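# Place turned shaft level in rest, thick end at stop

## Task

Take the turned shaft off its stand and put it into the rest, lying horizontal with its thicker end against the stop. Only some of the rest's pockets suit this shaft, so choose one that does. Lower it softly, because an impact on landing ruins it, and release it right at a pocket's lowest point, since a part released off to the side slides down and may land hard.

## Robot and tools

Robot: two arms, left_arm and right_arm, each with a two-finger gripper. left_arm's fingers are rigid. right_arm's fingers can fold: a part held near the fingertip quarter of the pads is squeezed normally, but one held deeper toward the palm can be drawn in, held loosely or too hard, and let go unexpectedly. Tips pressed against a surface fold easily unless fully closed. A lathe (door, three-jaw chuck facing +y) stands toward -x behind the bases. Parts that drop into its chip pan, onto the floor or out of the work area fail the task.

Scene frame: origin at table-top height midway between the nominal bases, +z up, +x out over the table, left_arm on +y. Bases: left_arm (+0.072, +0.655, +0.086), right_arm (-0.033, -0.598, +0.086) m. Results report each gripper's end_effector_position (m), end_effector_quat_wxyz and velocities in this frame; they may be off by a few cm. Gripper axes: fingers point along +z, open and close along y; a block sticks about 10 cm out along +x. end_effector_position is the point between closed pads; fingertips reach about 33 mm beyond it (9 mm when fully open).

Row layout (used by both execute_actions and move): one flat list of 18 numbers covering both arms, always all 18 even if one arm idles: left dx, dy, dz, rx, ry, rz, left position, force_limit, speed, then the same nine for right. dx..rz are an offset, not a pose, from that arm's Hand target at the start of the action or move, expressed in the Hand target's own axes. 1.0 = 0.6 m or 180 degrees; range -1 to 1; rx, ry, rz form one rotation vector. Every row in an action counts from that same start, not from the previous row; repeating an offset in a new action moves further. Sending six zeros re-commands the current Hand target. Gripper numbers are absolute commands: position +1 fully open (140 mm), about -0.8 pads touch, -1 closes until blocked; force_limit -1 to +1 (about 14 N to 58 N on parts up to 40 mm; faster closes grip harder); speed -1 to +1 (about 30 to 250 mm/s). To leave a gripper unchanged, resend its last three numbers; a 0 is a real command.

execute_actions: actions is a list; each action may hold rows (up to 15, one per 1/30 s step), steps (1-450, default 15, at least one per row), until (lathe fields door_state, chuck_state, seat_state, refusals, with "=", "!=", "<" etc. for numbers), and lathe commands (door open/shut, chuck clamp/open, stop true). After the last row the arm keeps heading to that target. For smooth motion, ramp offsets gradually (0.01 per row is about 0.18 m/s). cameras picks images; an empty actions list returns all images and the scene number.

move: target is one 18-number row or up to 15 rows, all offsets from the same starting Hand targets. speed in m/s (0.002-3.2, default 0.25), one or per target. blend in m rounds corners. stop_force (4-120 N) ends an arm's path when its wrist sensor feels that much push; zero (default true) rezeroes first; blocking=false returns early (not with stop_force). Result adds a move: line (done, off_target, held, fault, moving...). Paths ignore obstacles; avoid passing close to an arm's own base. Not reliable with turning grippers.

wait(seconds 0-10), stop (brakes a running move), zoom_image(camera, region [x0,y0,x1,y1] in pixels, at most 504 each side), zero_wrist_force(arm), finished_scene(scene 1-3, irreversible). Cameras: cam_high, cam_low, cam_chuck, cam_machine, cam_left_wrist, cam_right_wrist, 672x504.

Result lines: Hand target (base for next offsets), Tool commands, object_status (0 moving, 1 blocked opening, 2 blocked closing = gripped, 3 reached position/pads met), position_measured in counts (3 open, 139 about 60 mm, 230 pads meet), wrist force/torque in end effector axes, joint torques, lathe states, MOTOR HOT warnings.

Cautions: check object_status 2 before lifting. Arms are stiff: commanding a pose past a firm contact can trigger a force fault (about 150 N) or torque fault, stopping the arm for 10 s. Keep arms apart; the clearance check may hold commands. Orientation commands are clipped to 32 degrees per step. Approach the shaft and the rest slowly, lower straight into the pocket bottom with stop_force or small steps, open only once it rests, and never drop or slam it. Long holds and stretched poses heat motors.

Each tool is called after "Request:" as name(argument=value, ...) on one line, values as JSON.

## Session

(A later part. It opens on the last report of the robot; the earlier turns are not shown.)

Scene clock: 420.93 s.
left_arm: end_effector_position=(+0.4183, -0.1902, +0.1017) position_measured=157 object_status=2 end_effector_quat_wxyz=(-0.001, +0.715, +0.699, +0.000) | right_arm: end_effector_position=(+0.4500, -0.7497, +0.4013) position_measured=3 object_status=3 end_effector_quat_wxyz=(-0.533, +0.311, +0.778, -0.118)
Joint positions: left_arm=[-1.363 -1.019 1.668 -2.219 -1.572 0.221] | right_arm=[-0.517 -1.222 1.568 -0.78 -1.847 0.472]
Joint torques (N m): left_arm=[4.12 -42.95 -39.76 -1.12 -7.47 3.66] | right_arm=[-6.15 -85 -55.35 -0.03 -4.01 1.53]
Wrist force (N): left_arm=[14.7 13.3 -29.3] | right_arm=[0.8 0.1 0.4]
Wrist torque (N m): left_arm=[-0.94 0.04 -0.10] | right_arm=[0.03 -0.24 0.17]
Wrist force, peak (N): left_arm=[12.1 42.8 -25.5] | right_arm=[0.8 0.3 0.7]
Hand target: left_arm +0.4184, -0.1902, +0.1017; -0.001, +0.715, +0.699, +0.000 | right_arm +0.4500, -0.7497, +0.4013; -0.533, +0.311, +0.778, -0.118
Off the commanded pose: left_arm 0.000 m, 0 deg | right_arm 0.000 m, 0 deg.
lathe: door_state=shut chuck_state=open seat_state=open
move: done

Request:
move(target=[[0,0.0006,-0.03,0,0,0,-1,1,-1,0,0,0,0,0,0,1,1,1],[0,0.0006,-0.16,0,0,0,-1,1,-1,0,0,0,0,0,0,1,1,1]], speed=[0.03,0.08], blend=0.01, cameras=["cam_left_wrist","cam_low"])

Request:
zoom_image(camera="cam_low", region=[310, 110, 430, 230])

Scene clock: 429.80 s.
left_arm: end_effector_position=(+0.4189, -0.1902, +0.1975) position_measured=157 object_status=2 end_effector_quat_wxyz=(-0.001, +0.715, +0.699, +0.000) | right_arm: end_effector_position=(+0.4500, -0.7497, +0.4013) position_measured=3 object_status=3 end_effector_quat_wxyz=(-0.533, +0.311, +0.778, -0.118)
Joint positions: left_arm=[-1.362 -1.104 1.606 -2.072 -1.572 0.221] | right_arm=[-0.517 -1.222 1.568 -0.78 -1.847 0.472]
Joint torques (N m): left_arm=[17.24 -105.08 -55.21 -1.76 -2.66 3.36] | right_arm=[-5.98 -85.28 -55.06 -0.12 -3.97 1.38]
Wrist force (N): left_arm=[1.3 -0.9 6.5] | right_arm=[0.7 0.2 0.5]
Wrist torque (N m): left_arm=[-0.33 -0.27 -0.12] | right_arm=[0.06 -0.20 0.17]
Wrist force, peak (N): left_arm=[16.5 7.3 -32.3] | right_arm=[0.7 0.1 0.9]
Hand target: left_arm +0.4189, -0.1902, +0.1977; -0.001, +0.715, +0.699, +0.000 | right_arm +0.4500, -0.7497, +0.4013; -0.533, +0.311, +0.778, -0.118
Off the commanded pose: left_arm 0.000 m, 0 deg | right_arm 0.000 m, 0 deg.
lathe: door_state=shut chuck_state=open seat_state=open
move: done; blend cut to 0.009 m at target 1
Images, in order (width x height): cam_low 672x504, cam_left_wrist 672x504.

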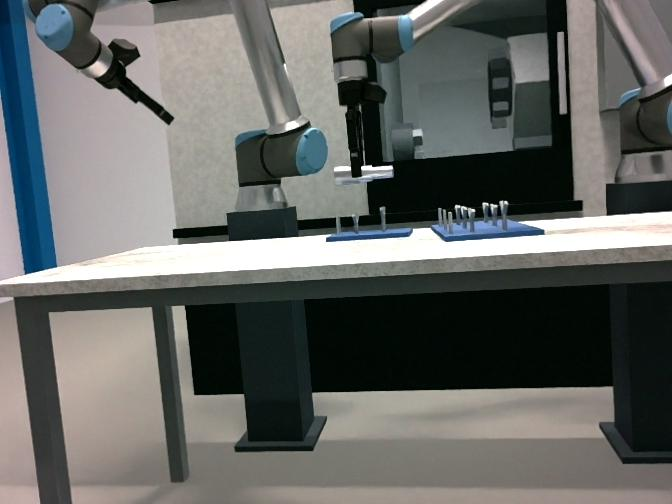

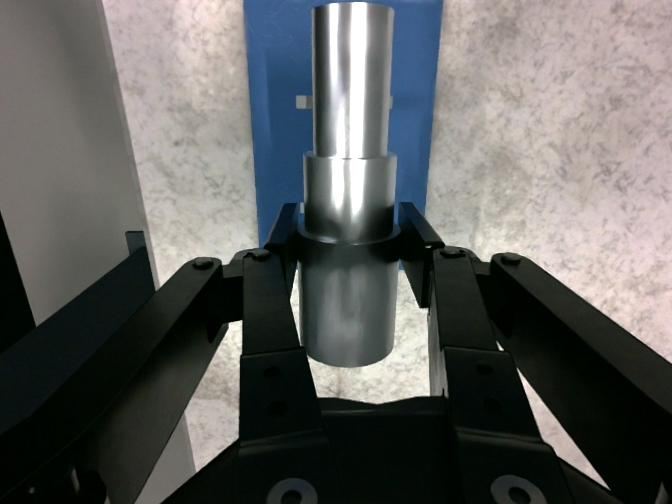

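Scaled by 4.200 from the camera's 672x504 image, which has a finer 960x720 frame.

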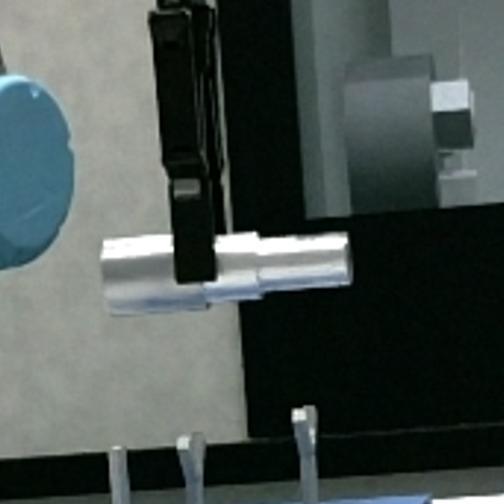

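Request:
move(target=[0.5088,0.3025,-0.004,0,0,-0.0356,-1,1,-1,0,0,0,0,0,0,1,1,1], speed=0.2, cameras=["cam_left_wrist","cam_low","cam_high"])

Request:
zoom_image(camera="cam_low", region=[420, 130, 540, 250])

Request:
zoom_image(camera="cam_left_wrist", region=[220, 0, 480, 260])

Scene clock: 491.53 s.
left_arm: end_effector_position=(+0.6074, +0.1105, +0.2001) position_measured=157 object_status=2 end_effector_quat_wxyz=(-0.001, +0.675, +0.738, +0.000) | right_arm: end_effector_position=(+0.4500, -0.7497, +0.4013) position_measured=3 object_status=3 end_effector_quat_wxyz=(-0.533, +0.311, +0.778, -0.118)
Joint positions: left_arm=[-1.013 -1.324 1.917 -2.163 -1.571 0.459] | right_arm=[-0.517 -1.222 1.568 -0.78 -1.847 0.472]
Joint torques (N m): left_arm=[23.27 -84.57 -38.65 -7.58 -2.85 2.84] | right_arm=[-6.25 -85.59 -54.2 0.06 -3.99 1.4]
Wrist force (N): left_arm=[1.2 -0.8 6.9] | right_arm=[0.6 0.0 0.6]
Wrist torque (N m): left_arm=[-0.32 -0.24 -0.15] | right_arm=[0.00 -0.20 0.17]
Wrist force, peak (N): left_arm=[3.8 0.7 6.8] | right_arm=[0.8 0.1 0.9]
Hand target: left_arm +0.6076, +0.1107, +0.2001; -0.001, +0.675, +0.738, +0.000 | right_arm +0.4500, -0.7497, +0.4013; -0.533, +0.311, +0.778, -0.118
Off the commanded pose: left_arm 0.000 m, 0 deg | right_arm 0.000 m, 0 deg.
lathe: door_state=shut chuck_state=open seat_state=open
move: done
Images, in order (width x height): cam_high 672x504, cam_low 672x504, cam_left_wrist 672x504.

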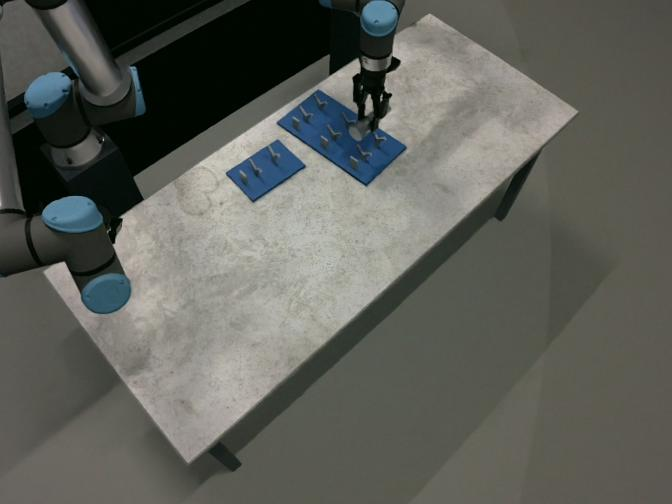

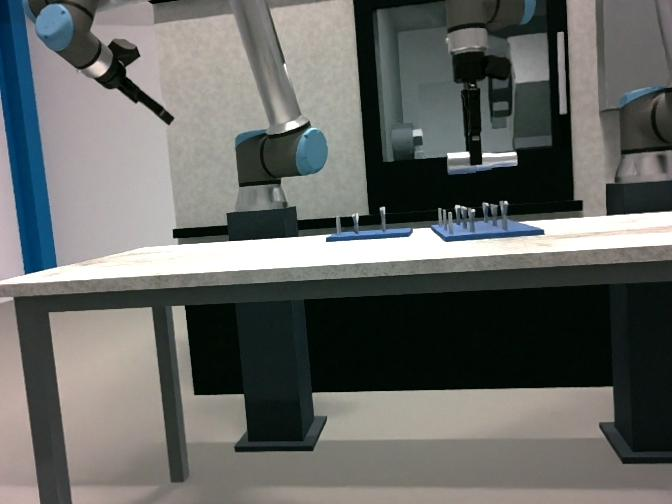

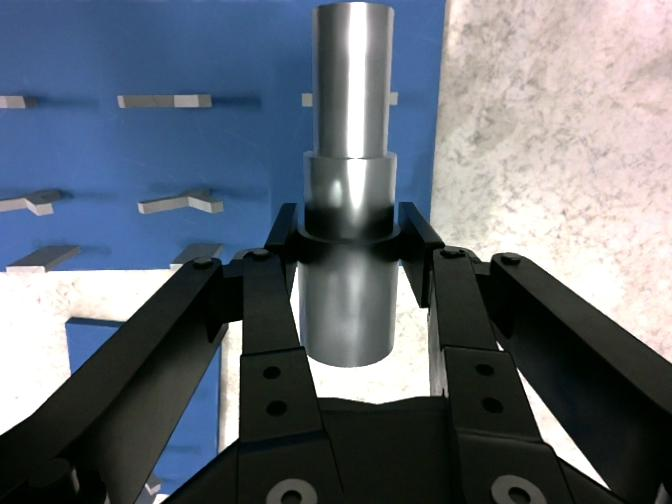

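Scaled by 4.200 from the camera's 672x504 image, which has a finer 960x720 frame.

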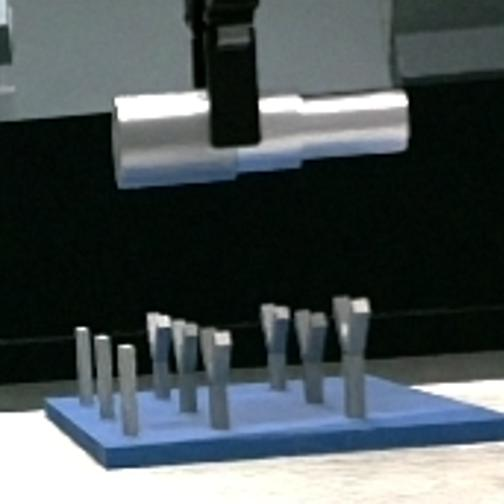

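Scaled by 1.938 from the camera's 672x504 image, which has a finer 960x720 frame.

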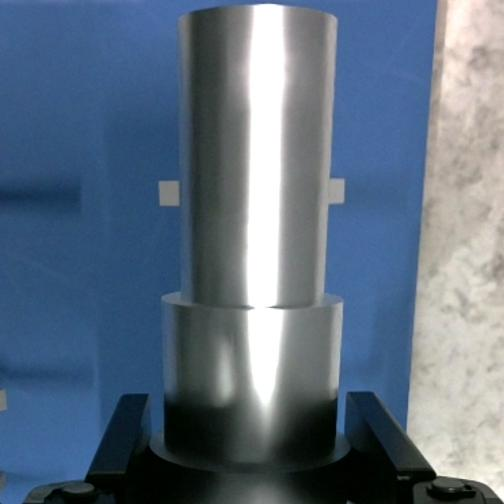

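Request:
zoom_image(camera="cam_low", region=[320, 195, 420, 245])

Request:
zoom_image(camera="cam_low", region=[430, 145, 530, 245])

Request:
zoom_image(camera="cam_high", region=[220, 80, 420, 210])

Scaled by 5.040 from the camera's 672x504 image, which has a finer 960x720 frame.

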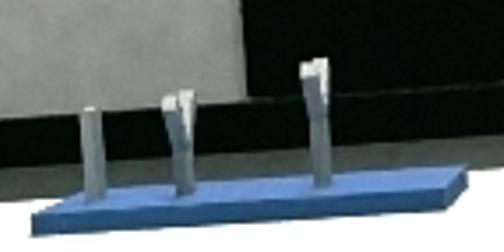

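Scaled by 5.040 from the camera's 672x504 image, which has a finer 960x720 frame.

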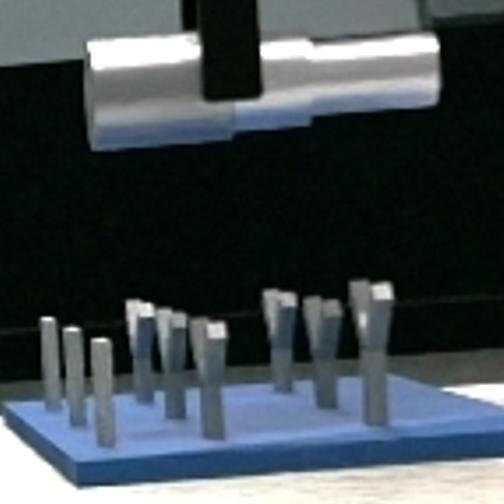

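Scaled by 2.520 from the camera's 672x504 image, which has a finer 960x720 frame.

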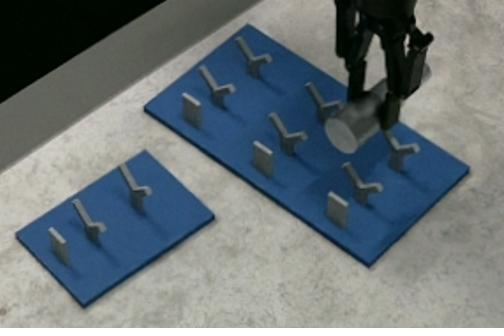

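Request:
move(target=[0.0117,0.0035,0.138,0,0,-0.0028,-1,1,-1,0,0,0,0,0,0,1,1,1], speed=0.08, stop_force=8, cameras=["cam_left_wrist","cam_low","cam_high"])

Request:
zoom_image(camera="cam_low", region=[430, 150, 530, 250])

Request:
zoom_image(camera="cam_high", region=[320, 80, 420, 180])

Request:
zoom_image(camera="cam_left_wrist", region=[220, 0, 480, 260])

Scene clock: 604.80 s.
left_arm: end_effector_position=(+0.6089, +0.1179, +0.1173) position_measured=157 object_status=2 end_effector_quat_wxyz=(-0.001, +0.672, +0.741, +0.000) | right_arm: end_effector_position=(+0.4500, -0.7497, +0.4013) position_measured=3 object_status=3 end_effector_quat_wxyz=(-0.533, +0.311, +0.778, -0.118)
Joint positions: left_arm=[-1.006 -1.239 1.985 -2.315 -1.571 0.457] | right_arm=[-0.517 -1.222 1.568 -0.78 -1.847 0.472]
Joint torques (N m): left_arm=[20.99 -51.62 -34.01 -7.63 -0.87 -3.87] | right_arm=[-5.26 -86.04 -53.38 0 -3.73 1.3]
Wrist force (N): left_arm=[1.3 -0.7 6.5] | right_arm=[0.6 0.1 0.5]
Wrist torque (N m): left_arm=[-0.31 -0.22 0.01] | right_arm=[0.02 -0.19 0.17]
Wrist force, peak (N): left_arm=[1.2 -0.9 7.8] | right_arm=[0.8 0.5 1.1]
Hand target: left_arm +0.6089, +0.1179, +0.1173; -0.001, +0.672, +0.741, +0.000 | right_arm +0.4500, -0.7497, +0.4013; -0.533, +0.311, +0.778, -0.118
Off the commanded pose: left_arm 0.000 m, 0 deg | right_arm 0.000 m, 0 deg.
lathe: door_state=shut chuck_state=open seat_state=open
move: done
Images, in order (width x height): cam_high 672x504, cam_low 672x504, cam_left_wrist 672x504.

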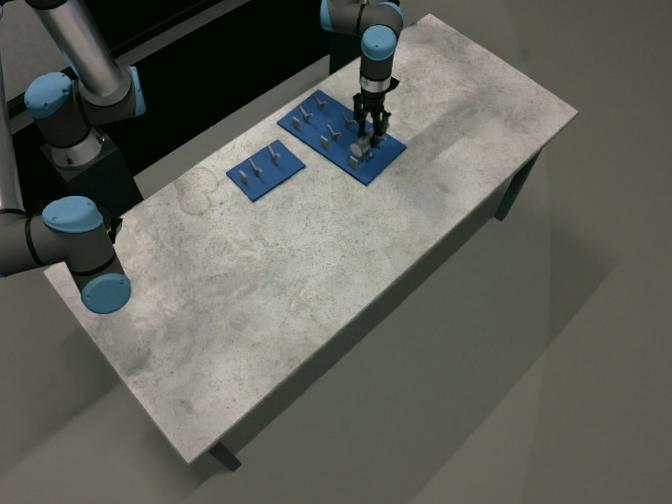

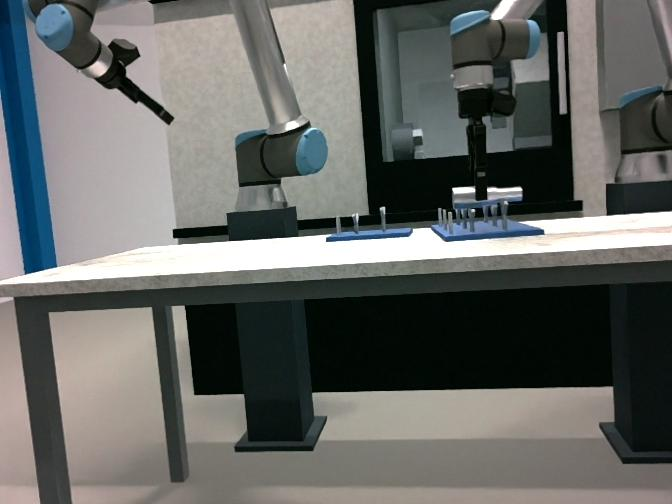

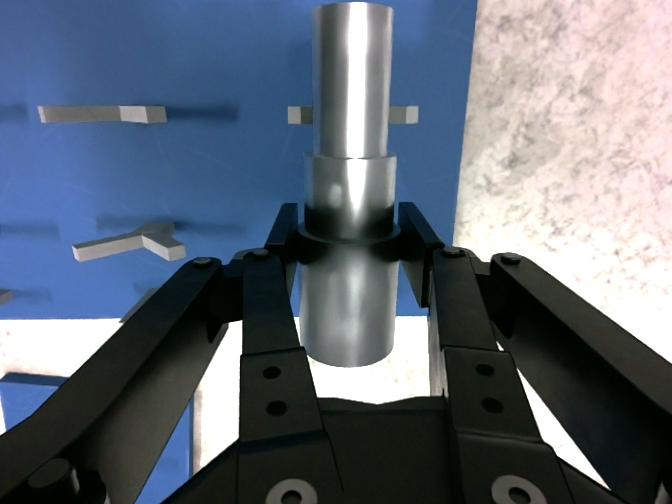

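Scaled by 5.040 from the camera's 672x504 image, which has a finer 960x720 frame.

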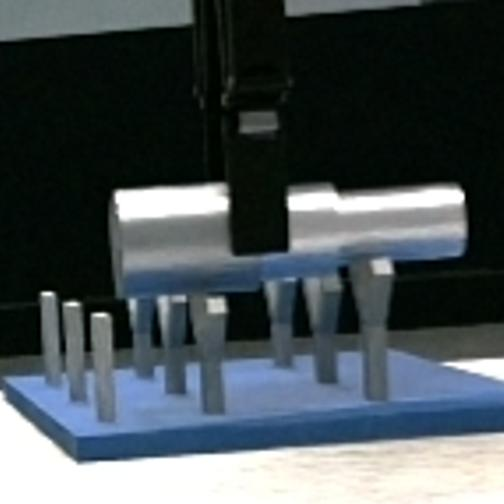

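Scaled by 5.040 from the camera's 672x504 image, which has a finer 960x720 frame.

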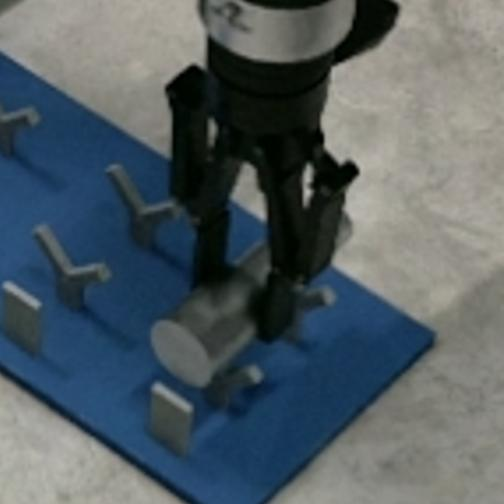

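Scaled by 1.938 from the camera's 672x504 image, which has a finer 960x720 frame.

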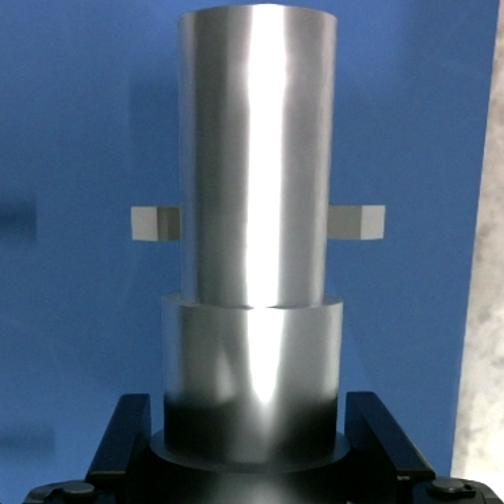

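Request:
move(target=[0,0.0017,0.0222,0,0,0,-1,1,-1,0,0,0,0,0,0,1,1,1], speed=0.03, stop_force=6)

Request:
move(target=[-0.02,0,0,0,0,0,-1,1,-1,0,0,0,0,0,0,1,1,1], speed=0.015, stop_force=5, cameras=["cam_low","cam_high","cam_left_wrist"])

Request:
zoom_image(camera="cam_low", region=[430, 150, 530, 250])

Request:
zoom_image(camera="cam_high", region=[320, 80, 420, 180])

Scene clock: 648.50 s.
left_arm: end_effector_position=(+0.6099, +0.1180, +0.1040) position_measured=157 object_status=2 end_effector_quat_wxyz=(-0.001, +0.672, +0.741, +0.000) | right_arm: end_effector_position=(+0.4500, -0.7497, +0.4013) position_measured=3 object_status=3 end_effector_quat_wxyz=(-0.533, +0.311, +0.778, -0.118)
Joint positions: left_arm=[-1.004 -1.222 1.991 -2.339 -1.571 0.458] | right_arm=[-0.517 -1.222 1.568 -0.78 -1.847 0.472]
Joint torques (N m): left_arm=[19.43 -52.61 -33.7 -7.45 1.92 3.32] | right_arm=[-3.9 -86.16 -52.64 -0.04 -3.53 1.43]
Wrist force (N): left_arm=[1.9 -0.7 6.4] | right_arm=[0.7 -0.1 0.7]
Wrist torque (N m): left_arm=[-0.28 -0.36 -0.17] | right_arm=[-0.01 -0.21 0.17]
Wrist force, peak (N): left_arm=[1.6 -0.8 7.3] | right_arm=[0.5 0.5 1.1]
Hand target: left_arm +0.6099, +0.1180, +0.1040; -0.001, +0.672, +0.741, +0.000 | right_arm +0.4500, -0.7497, +0.4013; -0.533, +0.311, +0.778, -0.118
Off the commanded pose: left_arm 0.000 m, 0 deg | right_arm 0.000 m, 0 deg.
lathe: door_state=shut chuck_state=open seat_state=open
move: done

Scene clock: 650.23 s.
left_arm: end_effector_position=(+0.6106, +0.1112, +0.1039) position_measured=157 object_status=2 end_effector_quat_wxyz=(-0.001, +0.672, +0.741, +0.000) | right_arm: end_effector_position=(+0.4500, -0.7497, +0.4013) position_measured=3 object_status=3 end_effector_quat_wxyz=(-0.533, +0.311, +0.778, -0.118)
Joint positions: left_arm=[-1.009 -1.215 1.981 -2.335 -1.571 0.454] | right_arm=[-0.517 -1.222 1.568 -0.78 -1.847 0.472]
Joint torques (N m): left_arm=[16.31 -92.13 -35.21 -5.74 -3.12 3.83] | right_arm=[-3.86 -85.39 -52.61 -0.17 -3.63 1.45]
Wrist force (N): left_arm=[2.8 -0.5 6.7] | right_arm=[0.7 -0.1 0.7]
Wrist torque (N m): left_arm=[-0.34 -0.30 -0.05] | right_arm=[-0.03 -0.22 0.17]
Wrist force, peak (N): left_arm=[17.5 -0.8 1.0] | right_arm=[0.5 0.5 0.9]
Hand target: left_arm +0.6106, +0.1112, +0.1039; -0.001, +0.672, +0.741, +0.000 (not the last commanded pose) | right_arm +0.4500, -0.7497, +0.4013; -0.533, +0.311, +0.778, -0.118
Off the commanded pose: left_arm 0.005 m, 0 deg | right_arm 0.000 m, 0 deg.
lathe: door_state=shut chuck_state=open seat_state=open
move: contact (left_arm)
Images, in order (width x height): cam_high 672x504, cam_low 672x504, cam_left_wrist 672x504.

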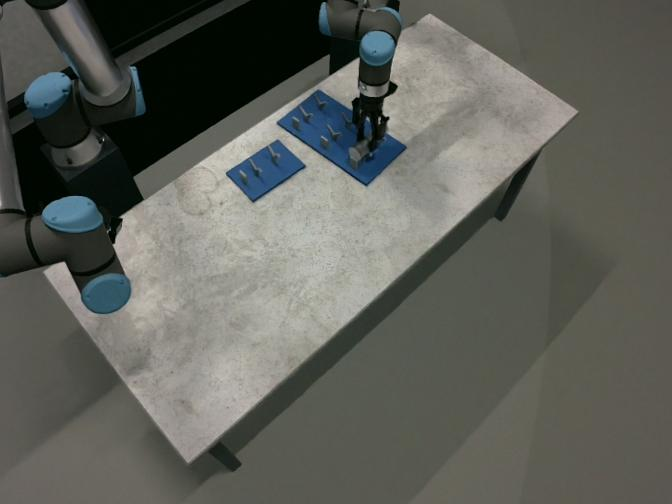

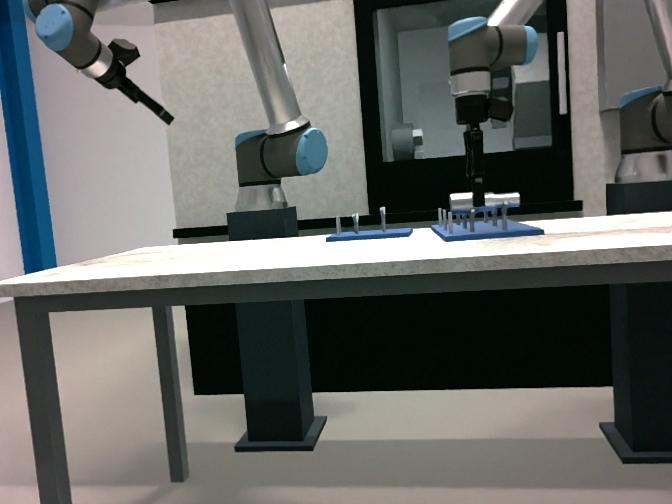

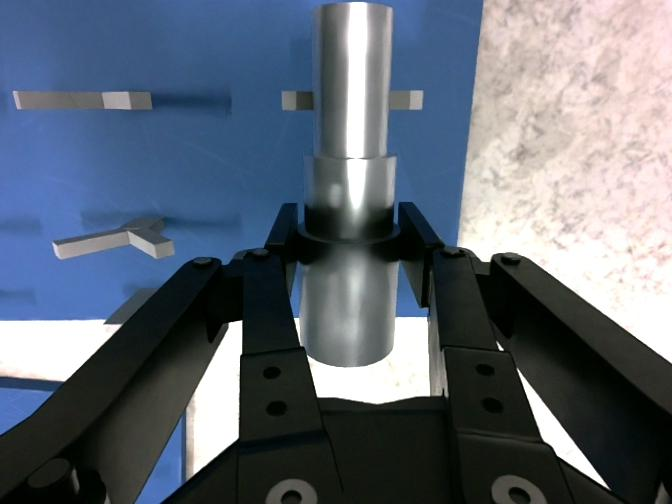

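Scaled by 5.040 from the camera's 672x504 image, which has a finer 960x720 frame.

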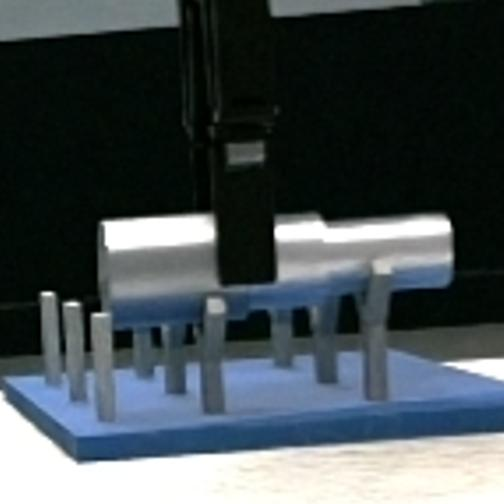

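Scaled by 5.040 from the camera's 672x504 image, which has a finer 960x720 frame.

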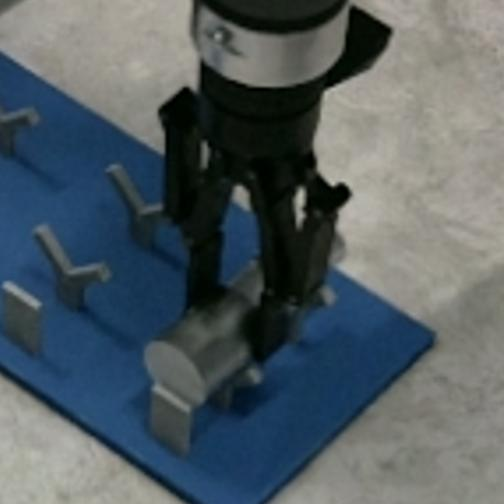

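Request:
move(target=[0,0,0.015,0,0,0,-1,1,-1,0,0,0,0,0,0,1,1,1], speed=0.008, stop_force=5, cameras=["cam_low","cam_high","cam_left_wrist"])

Request:
zoom_image(camera="cam_low", region=[430, 150, 530, 250])

Request:
zoom_image(camera="cam_left_wrist", region=[220, 0, 480, 260])

Scene clock: 658.23 s.
left_arm: end_effector_position=(+0.6106, +0.1113, +0.1035) position_measured=157 object_status=2 end_effector_quat_wxyz=(-0.001, +0.672, +0.741, +0.000) | right_arm: end_effector_position=(+0.4500, -0.7497, +0.4013) position_measured=3 object_status=3 end_effector_quat_wxyz=(-0.533, +0.311, +0.778, -0.118)
Joint positions: left_arm=[-1.008 -1.215 1.981 -2.336 -1.571 0.454] | right_arm=[-0.517 -1.222 1.568 -0.78 -1.847 0.472]
Joint torques (N m): left_arm=[-0.29 -89.77 -48.28 -1.83 0.4 2.81] | right_arm=[-3.28 -84.92 -52.97 -0.05 -3.51 1.42]
Wrist force (N): left_arm=[1.6 0.5 6.1] | right_arm=[0.5 0.1 0.7]
Wrist torque (N m): left_arm=[-0.27 -0.29 -0.04] | right_arm=[0.01 -0.17 0.17]
Wrist force, peak (N): left_arm=[9.1 1.4 -3.7] | right_arm=[0.9 0.1 1.0]
Hand target: left_arm +0.6106, +0.1113, +0.1035; -0.001, +0.672, +0.741, +0.000 (not the last commanded pose) | right_arm +0.4500, -0.7497, +0.4013; -0.533, +0.311, +0.778, -0.118
Off the commanded pose: left_arm 0.009 m, 0 deg | right_arm 0.000 m, 0 deg.
lathe: door_state=shut chuck_state=open seat_state=open
move: contact (left_arm)
Images, in order (width x height): cam_high 672x504, cam_low 672x504, cam_left_wrist 672x504.

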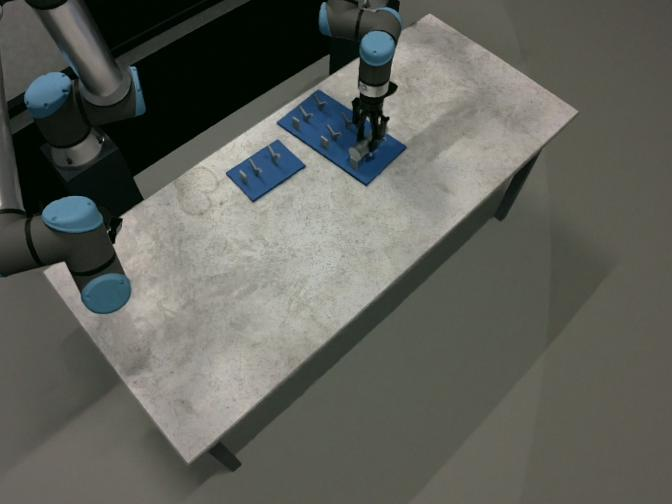

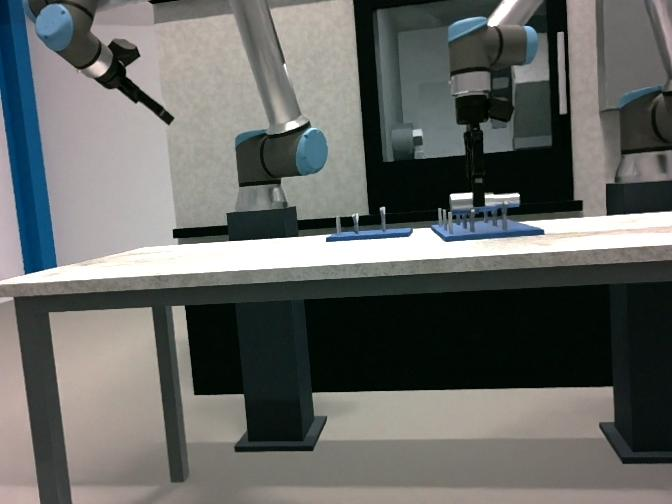

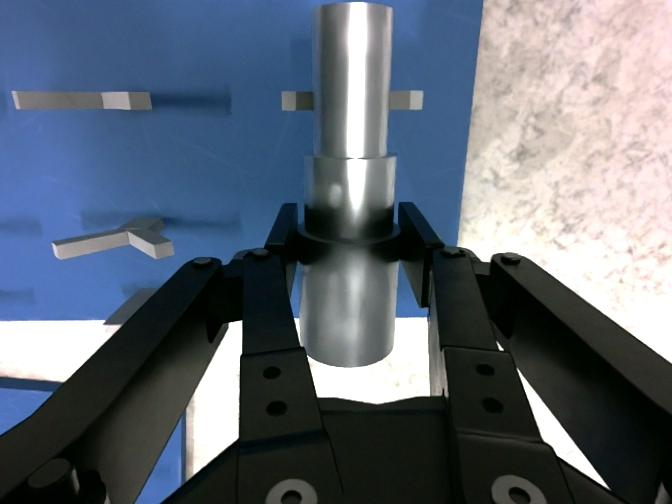

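Scaled by 5.040 from the camera's 672x504 image, which has a finer 960x720 frame.

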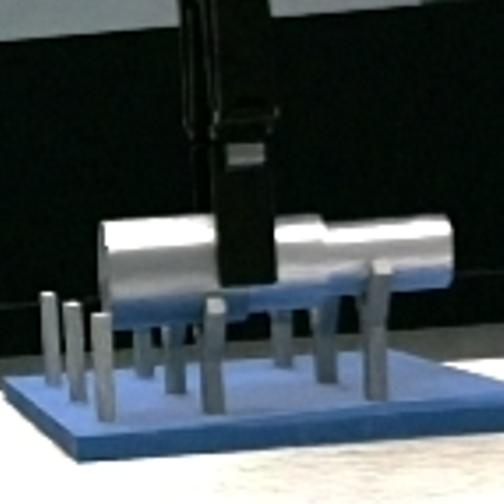

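Scaled by 1.938 from the camera's 672x504 image, which has a finer 960x720 frame.

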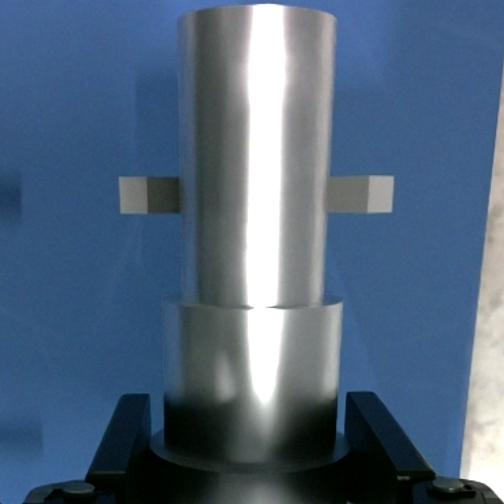

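Request:
move(target=[0.0017,0,0.0008,0,0,0,-1,1,-1,0,0,0,0,0,0,1,1,1], speed=0.01)

Request:
move(target=[0,0,0.0008,0,0,0,-1,1,-1,0,0,0,0,0,0,1,1,1], speed=0.01)

Request:
move(target=[0,0,0.0008,0,0,0,-1,1,-1,0,0,0,0,0,0,1,1,1], speed=0.01)

Scene clock: 680.47 s.
left_arm: end_effector_position=(+0.6105, +0.1122, +0.1031) position_measured=157 object_status=2 end_effector_quat_wxyz=(+0.000, +0.672, +0.741, +0.000) | right_arm: end_effector_position=(+0.4500, -0.7497, +0.4013) position_measured=3 object_status=3 end_effector_quat_wxyz=(-0.533, +0.311, +0.778, -0.118)
Joint positions: left_arm=[-1.008 -1.215 1.983 -2.337 -1.571 0.455] | right_arm=[-0.517 -1.222 1.568 -0.78 -1.847 0.472]
Joint torques (N m): left_arm=[19.53 -84.01 -23.31 -4.68 0.71 3.53] | right_arm=[-3.86 -85.6 -52.67 -0.17 -3.67 1.43]
Wrist force (N): left_arm=[-1.9 5.2 -2.3] | right_arm=[0.5 0.1 0.6]
Wrist torque (N m): left_arm=[-0.33 -0.59 -0.24] | right_arm=[0.02 -0.18 0.18]
Wrist force, peak (N): left_arm=[2.1 1.2 6.7] | right_arm=[0.9 0.1 1.1]
Hand target: left_arm +0.6105, +0.1123, +0.1030; -0.001, +0.672, +0.741, +0.000 | right_arm +0.4500, -0.7497, +0.4013; -0.533, +0.311, +0.778, -0.118
Off the commanded pose: left_arm 0.000 m, 0 deg | right_arm 0.000 m, 0 deg.
lathe: door_state=shut chuck_state=open seat_state=open
move: done

Scene clock: 681.17 s.
left_arm: end_effector_position=(+0.6105, +0.1123, +0.1026) position_measured=157 object_status=2 end_effector_quat_wxyz=(+0.000, +0.672, +0.741, +0.000) | right_arm: end_effector_position=(+0.4500, -0.7497, +0.4013) position_measured=3 object_status=3 end_effector_quat_wxyz=(-0.533, +0.311, +0.778, -0.118)
Joint positions: left_arm=[-1.008 -1.215 1.983 -2.338 -1.571 0.455] | right_arm=[-0.517 -1.222 1.568 -0.78 -1.847 0.472]
Joint torques (N m): left_arm=[14.13 -37.21 -21.48 -3.82 0.3 3.42] | right_arm=[-3.28 -85.12 -52.52 -0.07 -3.42 1.35]
Wrist force (N): left_arm=[2.9 8.1 -13.2] | right_arm=[0.5 0.2 0.6]
Wrist torque (N m): left_arm=[-0.18 -0.54 -0.21] | right_arm=[0.04 -0.16 0.17]
Wrist force, peak (N): left_arm=[2.9 8.1 -13.2] | right_arm=[0.8 0.0 0.8]
Hand target: left_arm +0.6105, +0.1123, +0.1025; -0.001, +0.672, +0.741, +0.000 | right_arm +0.4500, -0.7497, +0.4013; -0.533, +0.311, +0.778, -0.118
Off the commanded pose: left_arm 0.000 m, 0 deg | right_arm 0.000 m, 0 deg.
lathe: door_state=shut chuck_state=open seat_state=open
move: done

Scene clock: 681.87 s.
left_arm: end_effector_position=(+0.6105, +0.1123, +0.1021) position_measured=157 object_status=2 end_effector_quat_wxyz=(-0.001, +0.672, +0.741, +0.000) | right_arm: end_effector_position=(+0.4500, -0.7497, +0.4013) position_measured=3 object_status=3 end_effector_quat_wxyz=(-0.533, +0.311, +0.778, -0.118)
Joint positions: left_arm=[-1.008 -1.214 1.983 -2.339 -1.571 0.455] | right_arm=[-0.517 -1.222 1.568 -0.78 -1.847 0.472]
Joint torques (N m): left_arm=[6.46 -28.92 -13.66 -3.05 -2.11 3.48] | right_arm=[-3.46 -85.36 -52.85 -0.02 -3.45 1.38]
Wrist force (N): left_arm=[5.6 14.2 -26.4] | right_arm=[0.3 0.1 0.7]
Wrist torque (N m): left_arm=[-0.23 -0.44 -0.22] | right_arm=[0.02 -0.13 0.17]
Wrist force, peak (N): left_arm=[5.4 14.1 -26.5] | right_arm=[0.8 -0.1 0.7]
Hand target: left_arm +0.6105, +0.1123, +0.1021; -0.001, +0.672, +0.741, +0.000 | right_arm +0.4500, -0.7497, +0.4013; -0.533, +0.311, +0.778, -0.118
Off the commanded pose: left_arm 0.000 m, 0 deg | right_arm 0.000 m, 0 deg.
lathe: door_state=shut chuck_state=open seat_state=open
move: done

Request:
move(target=[0.0005,0.0008,-0.0012,0,0,0,-1,1,-1,0,0,0,0,0,0,1,1,1], speed=0.01)

Request:
move(target=[0,0,0,0,-0.0042,0,-1,1,-1,0,0,0,0,0,0,1,1,1], speed=0.01)

Request:
move(target=[0,0,0,0,-0.0042,0,-1,1,-1,0,0,0,0,0,0,1,1,1], speed=0.01, cameras=["cam_low","cam_high","cam_left_wrist"])

Request:
zoom_image(camera="cam_low", region=[430, 150, 530, 250])

Scene clock: 699.70 s.
left_arm: end_effector_position=(+0.6108, +0.1127, +0.1026) position_measured=157 object_status=2 end_effector_quat_wxyz=(-0.001, +0.672, +0.741, +0.000) | right_arm: end_effector_position=(+0.4500, -0.7497, +0.4013) position_measured=3 object_status=3 end_effector_quat_wxyz=(-0.533, +0.311, +0.778, -0.118)
Joint positions: left_arm=[-1.007 -1.215 1.983 -2.338 -1.571 0.456] | right_arm=[-0.517 -1.222 1.568 -0.78 -1.847 0.472]
Joint torques (N m): left_arm=[15.01 -82.81 -36 1.96 -4.12 3.99] | right_arm=[-4.1 -85.65 -52.12 -0.07 -3.51 1.38]
Wrist force (N): left_arm=[-3.1 8.1 -0.9] | right_arm=[0.7 0.3 0.5]
Wrist torque (N m): left_arm=[-0.50 -0.54 -0.30] | right_arm=[0.07 -0.22 0.17]
Wrist force, peak (N): left_arm=[3.8 16.3 -29.5] | right_arm=[1.0 0.1 0.9]
Hand target: left_arm +0.6110, +0.1126, +0.1028; -0.001, +0.672, +0.741, +0.000 | right_arm +0.4500, -0.7497, +0.4013; -0.533, +0.311, +0.778, -0.118
Off the commanded pose: left_arm 0.000 m, 0 deg | right_arm 0.000 m, 0 deg.
lathe: door_state=shut chuck_state=open seat_state=open
move: done

Scene clock: 700.63 s.
left_arm: end_effector_position=(+0.6109, +0.1126, +0.1028) position_measured=157 object_status=2 end_effector_quat_wxyz=(+0.004, +0.672, +0.741, -0.004) | right_arm: end_effector_position=(+0.4500, -0.7497, +0.4013) position_measured=3 object_status=3 end_effector_quat_wxyz=(-0.533, +0.311, +0.778, -0.118)
Joint positions: left_arm=[-1.005 -1.217 1.99 -2.354 -1.577 0.458] | right_arm=[-0.517 -1.222 1.568 -0.78 -1.847 0.472]
Joint torques (N m): left_arm=[14.25 -87.56 -32.56 -7.58 -4.37 3.55] | right_arm=[-4.08 -85.91 -52.31 -0.05 -3.51 1.46]
Wrist force (N): left_arm=[3.1 2.9 3.3] | right_arm=[0.7 0.4 0.7]
Wrist torque (N m): left_arm=[-0.36 -0.12 -0.10] | right_arm=[0.09 -0.21 0.18]
Wrist force, peak (N): left_arm=[-2.7 7.7 -0.7] | right_arm=[0.8 0.3 0.9]
Hand target: left_arm +0.6110, +0.1126, +0.1028; +0.004, +0.672, +0.741, -0.005 | right_arm +0.4500, -0.7497, +0.4013; -0.533, +0.311, +0.778, -0.118
Off the commanded pose: left_arm 0.000 m, 0 deg | right_arm 0.000 m, 0 deg.
lathe: door_state=shut chuck_state=open seat_state=open
move: done

Scene clock: 701.57 s.
left_arm: end_effector_position=(+0.6110, +0.1126, +0.1028) position_measured=157 object_status=2 end_effector_quat_wxyz=(+0.009, +0.672, +0.741, -0.009) | right_arm: end_effector_position=(+0.4500, -0.7497, +0.4013) position_measured=3 object_status=3 end_effector_quat_wxyz=(-0.533, +0.311, +0.778, -0.118)
Joint positions: left_arm=[-1.002 -1.22 1.998 -2.371 -1.583 0.461] | right_arm=[-0.517 -1.222 1.568 -0.78 -1.847 0.472]
Joint torques (N m): left_arm=[16.69 -85.96 -31.65 -8.64 -4.17 3.34] | right_arm=[-3.43 -85.48 -52.53 -0.17 -3.5 1.41]
Wrist force (N): left_arm=[3.3 2.4 3.0] | right_arm=[0.6 0.0 0.6]
Wrist torque (N m): left_arm=[-0.24 0.01 0.02] | right_arm=[-0.02 -0.20 0.17]
Wrist force, peak (N): left_arm=[3.5 3.2 4.0] | right_arm=[0.8 0.3 0.9]
Hand target: left_arm +0.6110, +0.1126, +0.1028; +0.009, +0.672, +0.741, -0.009 | right_arm +0.4500, -0.7497, +0.4013; -0.533, +0.311, +0.778, -0.118
Off the commanded pose: left_arm 0.000 m, 0 deg | right_arm 0.000 m, 0 deg.
lathe: door_state=shut chuck_state=open seat_state=open
move: done
Images, in order (width x height): cam_high 672x504, cam_low 672x504, cam_left_wrist 672x504.

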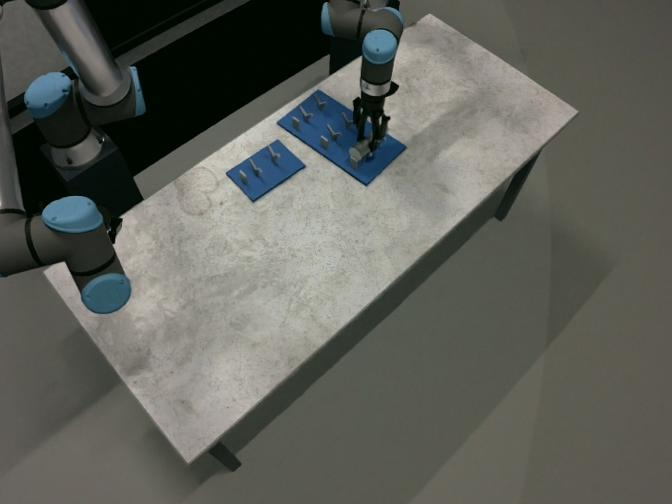

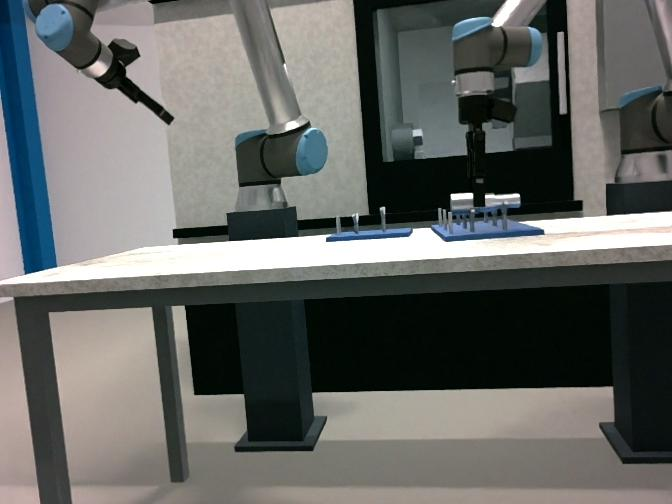

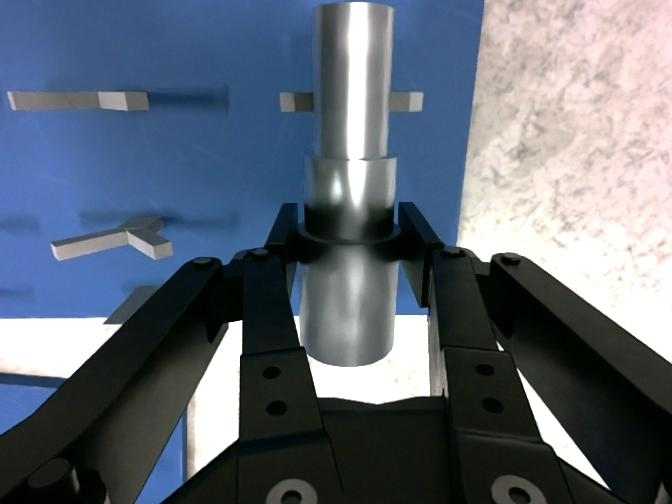

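Scaled by 5.040 from the camera's 672x504 image, which has a finer 960x720 frame.

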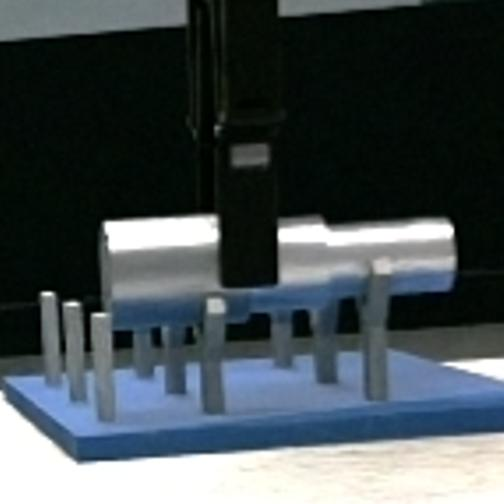

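Request:
move(target=[0,0,0.0008,0,0,0,-1,1,-1,0,0,0,0,0,0,1,1,1], speed=0.01)

Request:
move(target=[0,0,0,0,-0.0042,0,-1,1,-1,0,0,0,0,0,0,1,1,1], speed=0.01)

Request:
move(target=[0,0,0,0,-0.0042,0,-1,1,-1,0,0,0,0,0,0,1,1,1], speed=0.01)

Scene clock: 708.43 s.
left_arm: end_effector_position=(+0.6110, +0.1126, +0.1024) position_measured=157 object_status=2 end_effector_quat_wxyz=(+0.009, +0.672, +0.741, -0.009) | right_arm: end_effector_position=(+0.4500, -0.7497, +0.4013) position_measured=3 object_status=3 end_effector_quat_wxyz=(-0.533, +0.311, +0.778, -0.118)
Joint positions: left_arm=[-1.002 -1.22 1.998 -2.372 -1.583 0.461] | right_arm=[-0.517 -1.222 1.568 -0.78 -1.847 0.472]
Joint torques (N m): left_arm=[16.37 -44.6 -28.26 -6.63 -3.86 2.84] | right_arm=[-3.08 -85.89 -52.33 -0.09 -3.56 1.37]
Wrist force (N): left_arm=[2.9 3.8 -4.2] | right_arm=[0.6 0.1 0.9]
Wrist torque (N m): left_arm=[-0.33 0.01 -0.06] | right_arm=[0.02 -0.19 0.17]
Wrist force, peak (N): left_arm=[2.9 3.8 -4.2] | right_arm=[0.8 0.3 1.1]
Hand target: left_arm +0.6110, +0.1126, +0.1023; +0.009, +0.672, +0.741, -0.009 | right_arm +0.4500, -0.7497, +0.4013; -0.533, +0.311, +0.778, -0.118
Off the commanded pose: left_arm 0.000 m, 0 deg | right_arm 0.000 m, 0 deg.
lathe: door_state=shut chuck_state=open seat_state=open
move: done

Scene clock: 709.40 s.
left_arm: end_effector_position=(+0.6109, +0.1126, +0.1023) position_measured=157 object_status=2 end_effector_quat_wxyz=(+0.014, +0.672, +0.740, -0.013) | right_arm: end_effector_position=(+0.4500, -0.7497, +0.4013) position_measured=3 object_status=3 end_effector_quat_wxyz=(-0.533, +0.311, +0.778, -0.118)
Joint positions: left_arm=[-0.999 -1.222 2.006 -2.389 -1.589 0.463] | right_arm=[-0.517 -1.222 1.568 -0.78 -1.847 0.472]
Joint torques (N m): left_arm=[11.96 -81.89 -27.66 -6.95 -6.7 3.47] | right_arm=[-3.7 -85.12 -52.2 -0.13 -3.39 1.38]
Wrist force (N): left_arm=[6.1 9.2 -2.8] | right_arm=[0.4 0.0 0.7]
Wrist torque (N m): left_arm=[-0.54 0.12 0.05] | right_arm=[-0.01 -0.14 0.18]
Wrist force, peak (N): left_arm=[4.0 6.8 -9.9] | right_arm=[0.7 0.2 1.1]
Hand target: left_arm +0.6110, +0.1126, +0.1023; +0.014, +0.672, +0.740, -0.013 | right_arm +0.4500, -0.7497, +0.4013; -0.533, +0.311, +0.778, -0.118
Off the commanded pose: left_arm 0.000 m, 0 deg | right_arm 0.000 m, 0 deg.
lathe: door_state=shut chuck_state=open seat_state=open
move: done

Scene clock: 710.37 s.
left_arm: end_effector_position=(+0.6110, +0.1126, +0.1023) position_measured=157 object_status=2 end_effector_quat_wxyz=(+0.019, +0.672, +0.740, -0.018) | right_arm: end_effector_position=(+0.4500, -0.7497, +0.4013) position_measured=3 object_status=3 end_effector_quat_wxyz=(-0.533, +0.311, +0.778, -0.118)
Joint positions: left_arm=[-0.996 -1.224 2.014 -2.406 -1.595 0.466] | right_arm=[-0.517 -1.222 1.568 -0.78 -1.847 0.472]
Joint torques (N m): left_arm=[13.28 -82.57 -29.37 -7.75 -6.1 3.1] | right_arm=[-3.81 -86.42 -52.24 -0.34 -3.48 1.41]
Wrist force (N): left_arm=[7.2 7.6 -1.6] | right_arm=[0.6 0.0 0.7]
Wrist torque (N m): left_arm=[-0.45 0.25 0.19] | right_arm=[0.00 -0.20 0.18]
Wrist force, peak (N): left_arm=[7.5 9.5 -2.9] | right_arm=[0.8 -0.1 0.9]
Hand target: left_arm +0.6110, +0.1126, +0.1023; +0.019, +0.672, +0.740, -0.018 | right_arm +0.4500, -0.7497, +0.4013; -0.533, +0.311, +0.778, -0.118
Off the commanded pose: left_arm 0.000 m, 0 deg | right_arm 0.000 m, 0 deg.
lathe: door_state=shut chuck_state=open seat_state=open
move: done

Request:
move(target=[0.0008,0.0004,0.0004,0,0.0042,0,-1,1,-1,0,0,0,0,0,0,1,1,1], speed=0.01, cameras=["cam_low"])

Request:
zoom_image(camera="cam_low", region=[430, 150, 530, 250])

Scene clock: 719.40 s.
left_arm: end_effector_position=(+0.6112, +0.1131, +0.1021) position_measured=157 object_status=2 end_effector_quat_wxyz=(+0.014, +0.672, +0.740, -0.013) | right_arm: end_effector_position=(+0.4500, -0.7497, +0.4013) position_measured=3 object_status=3 end_effector_quat_wxyz=(-0.533, +0.311, +0.778, -0.118)
Joint positions: left_arm=[-0.998 -1.222 2.007 -2.39 -1.589 0.464] | right_arm=[-0.517 -1.222 1.568 -0.78 -1.847 0.472]
Joint torques (N m): left_arm=[-20.47 -47.83 -39.4 1.04 2.59 -3.79] | right_arm=[-3.05 -86.59 -52.19 -0.11 -3.39 1.37]
Wrist force (N): left_arm=[-2.3 2.6 -0.8] | right_arm=[0.5 0.2 0.8]
Wrist torque (N m): left_arm=[-0.33 -0.07 0.10] | right_arm=[0.03 -0.17 0.17]
Wrist force, peak (N): left_arm=[7.9 7.9 -1.4] | right_arm=[0.9 0.5 1.0]
Hand target: left_arm +0.6111, +0.1131, +0.1020; +0.014, +0.672, +0.740, -0.013 | right_arm +0.4500, -0.7497, +0.4013; -0.533, +0.311, +0.778, -0.118
Off the commanded pose: left_arm 0.000 m, 0 deg | right_arm 0.000 m, 0 deg.
lathe: door_state=shut chuck_state=open seat_state=open
move: done
Images, in order (width x height): cam_low 672x504.

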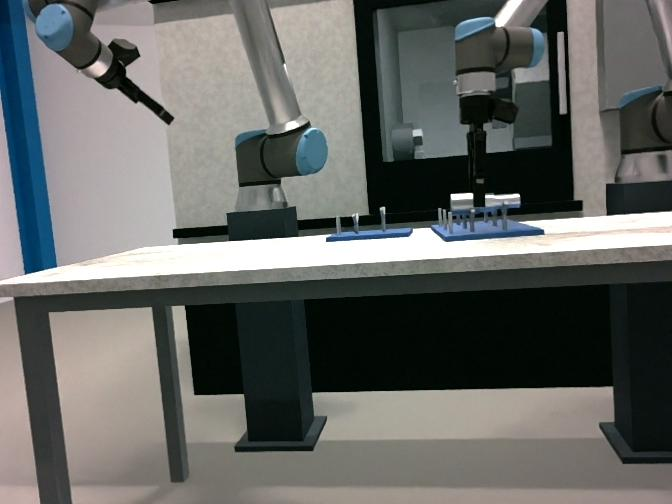

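Scaled by 5.040 from the camera's 672x504 image, which has a finer 960x720 frame.

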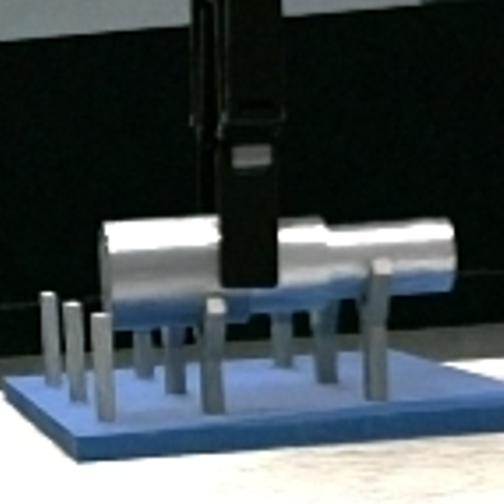

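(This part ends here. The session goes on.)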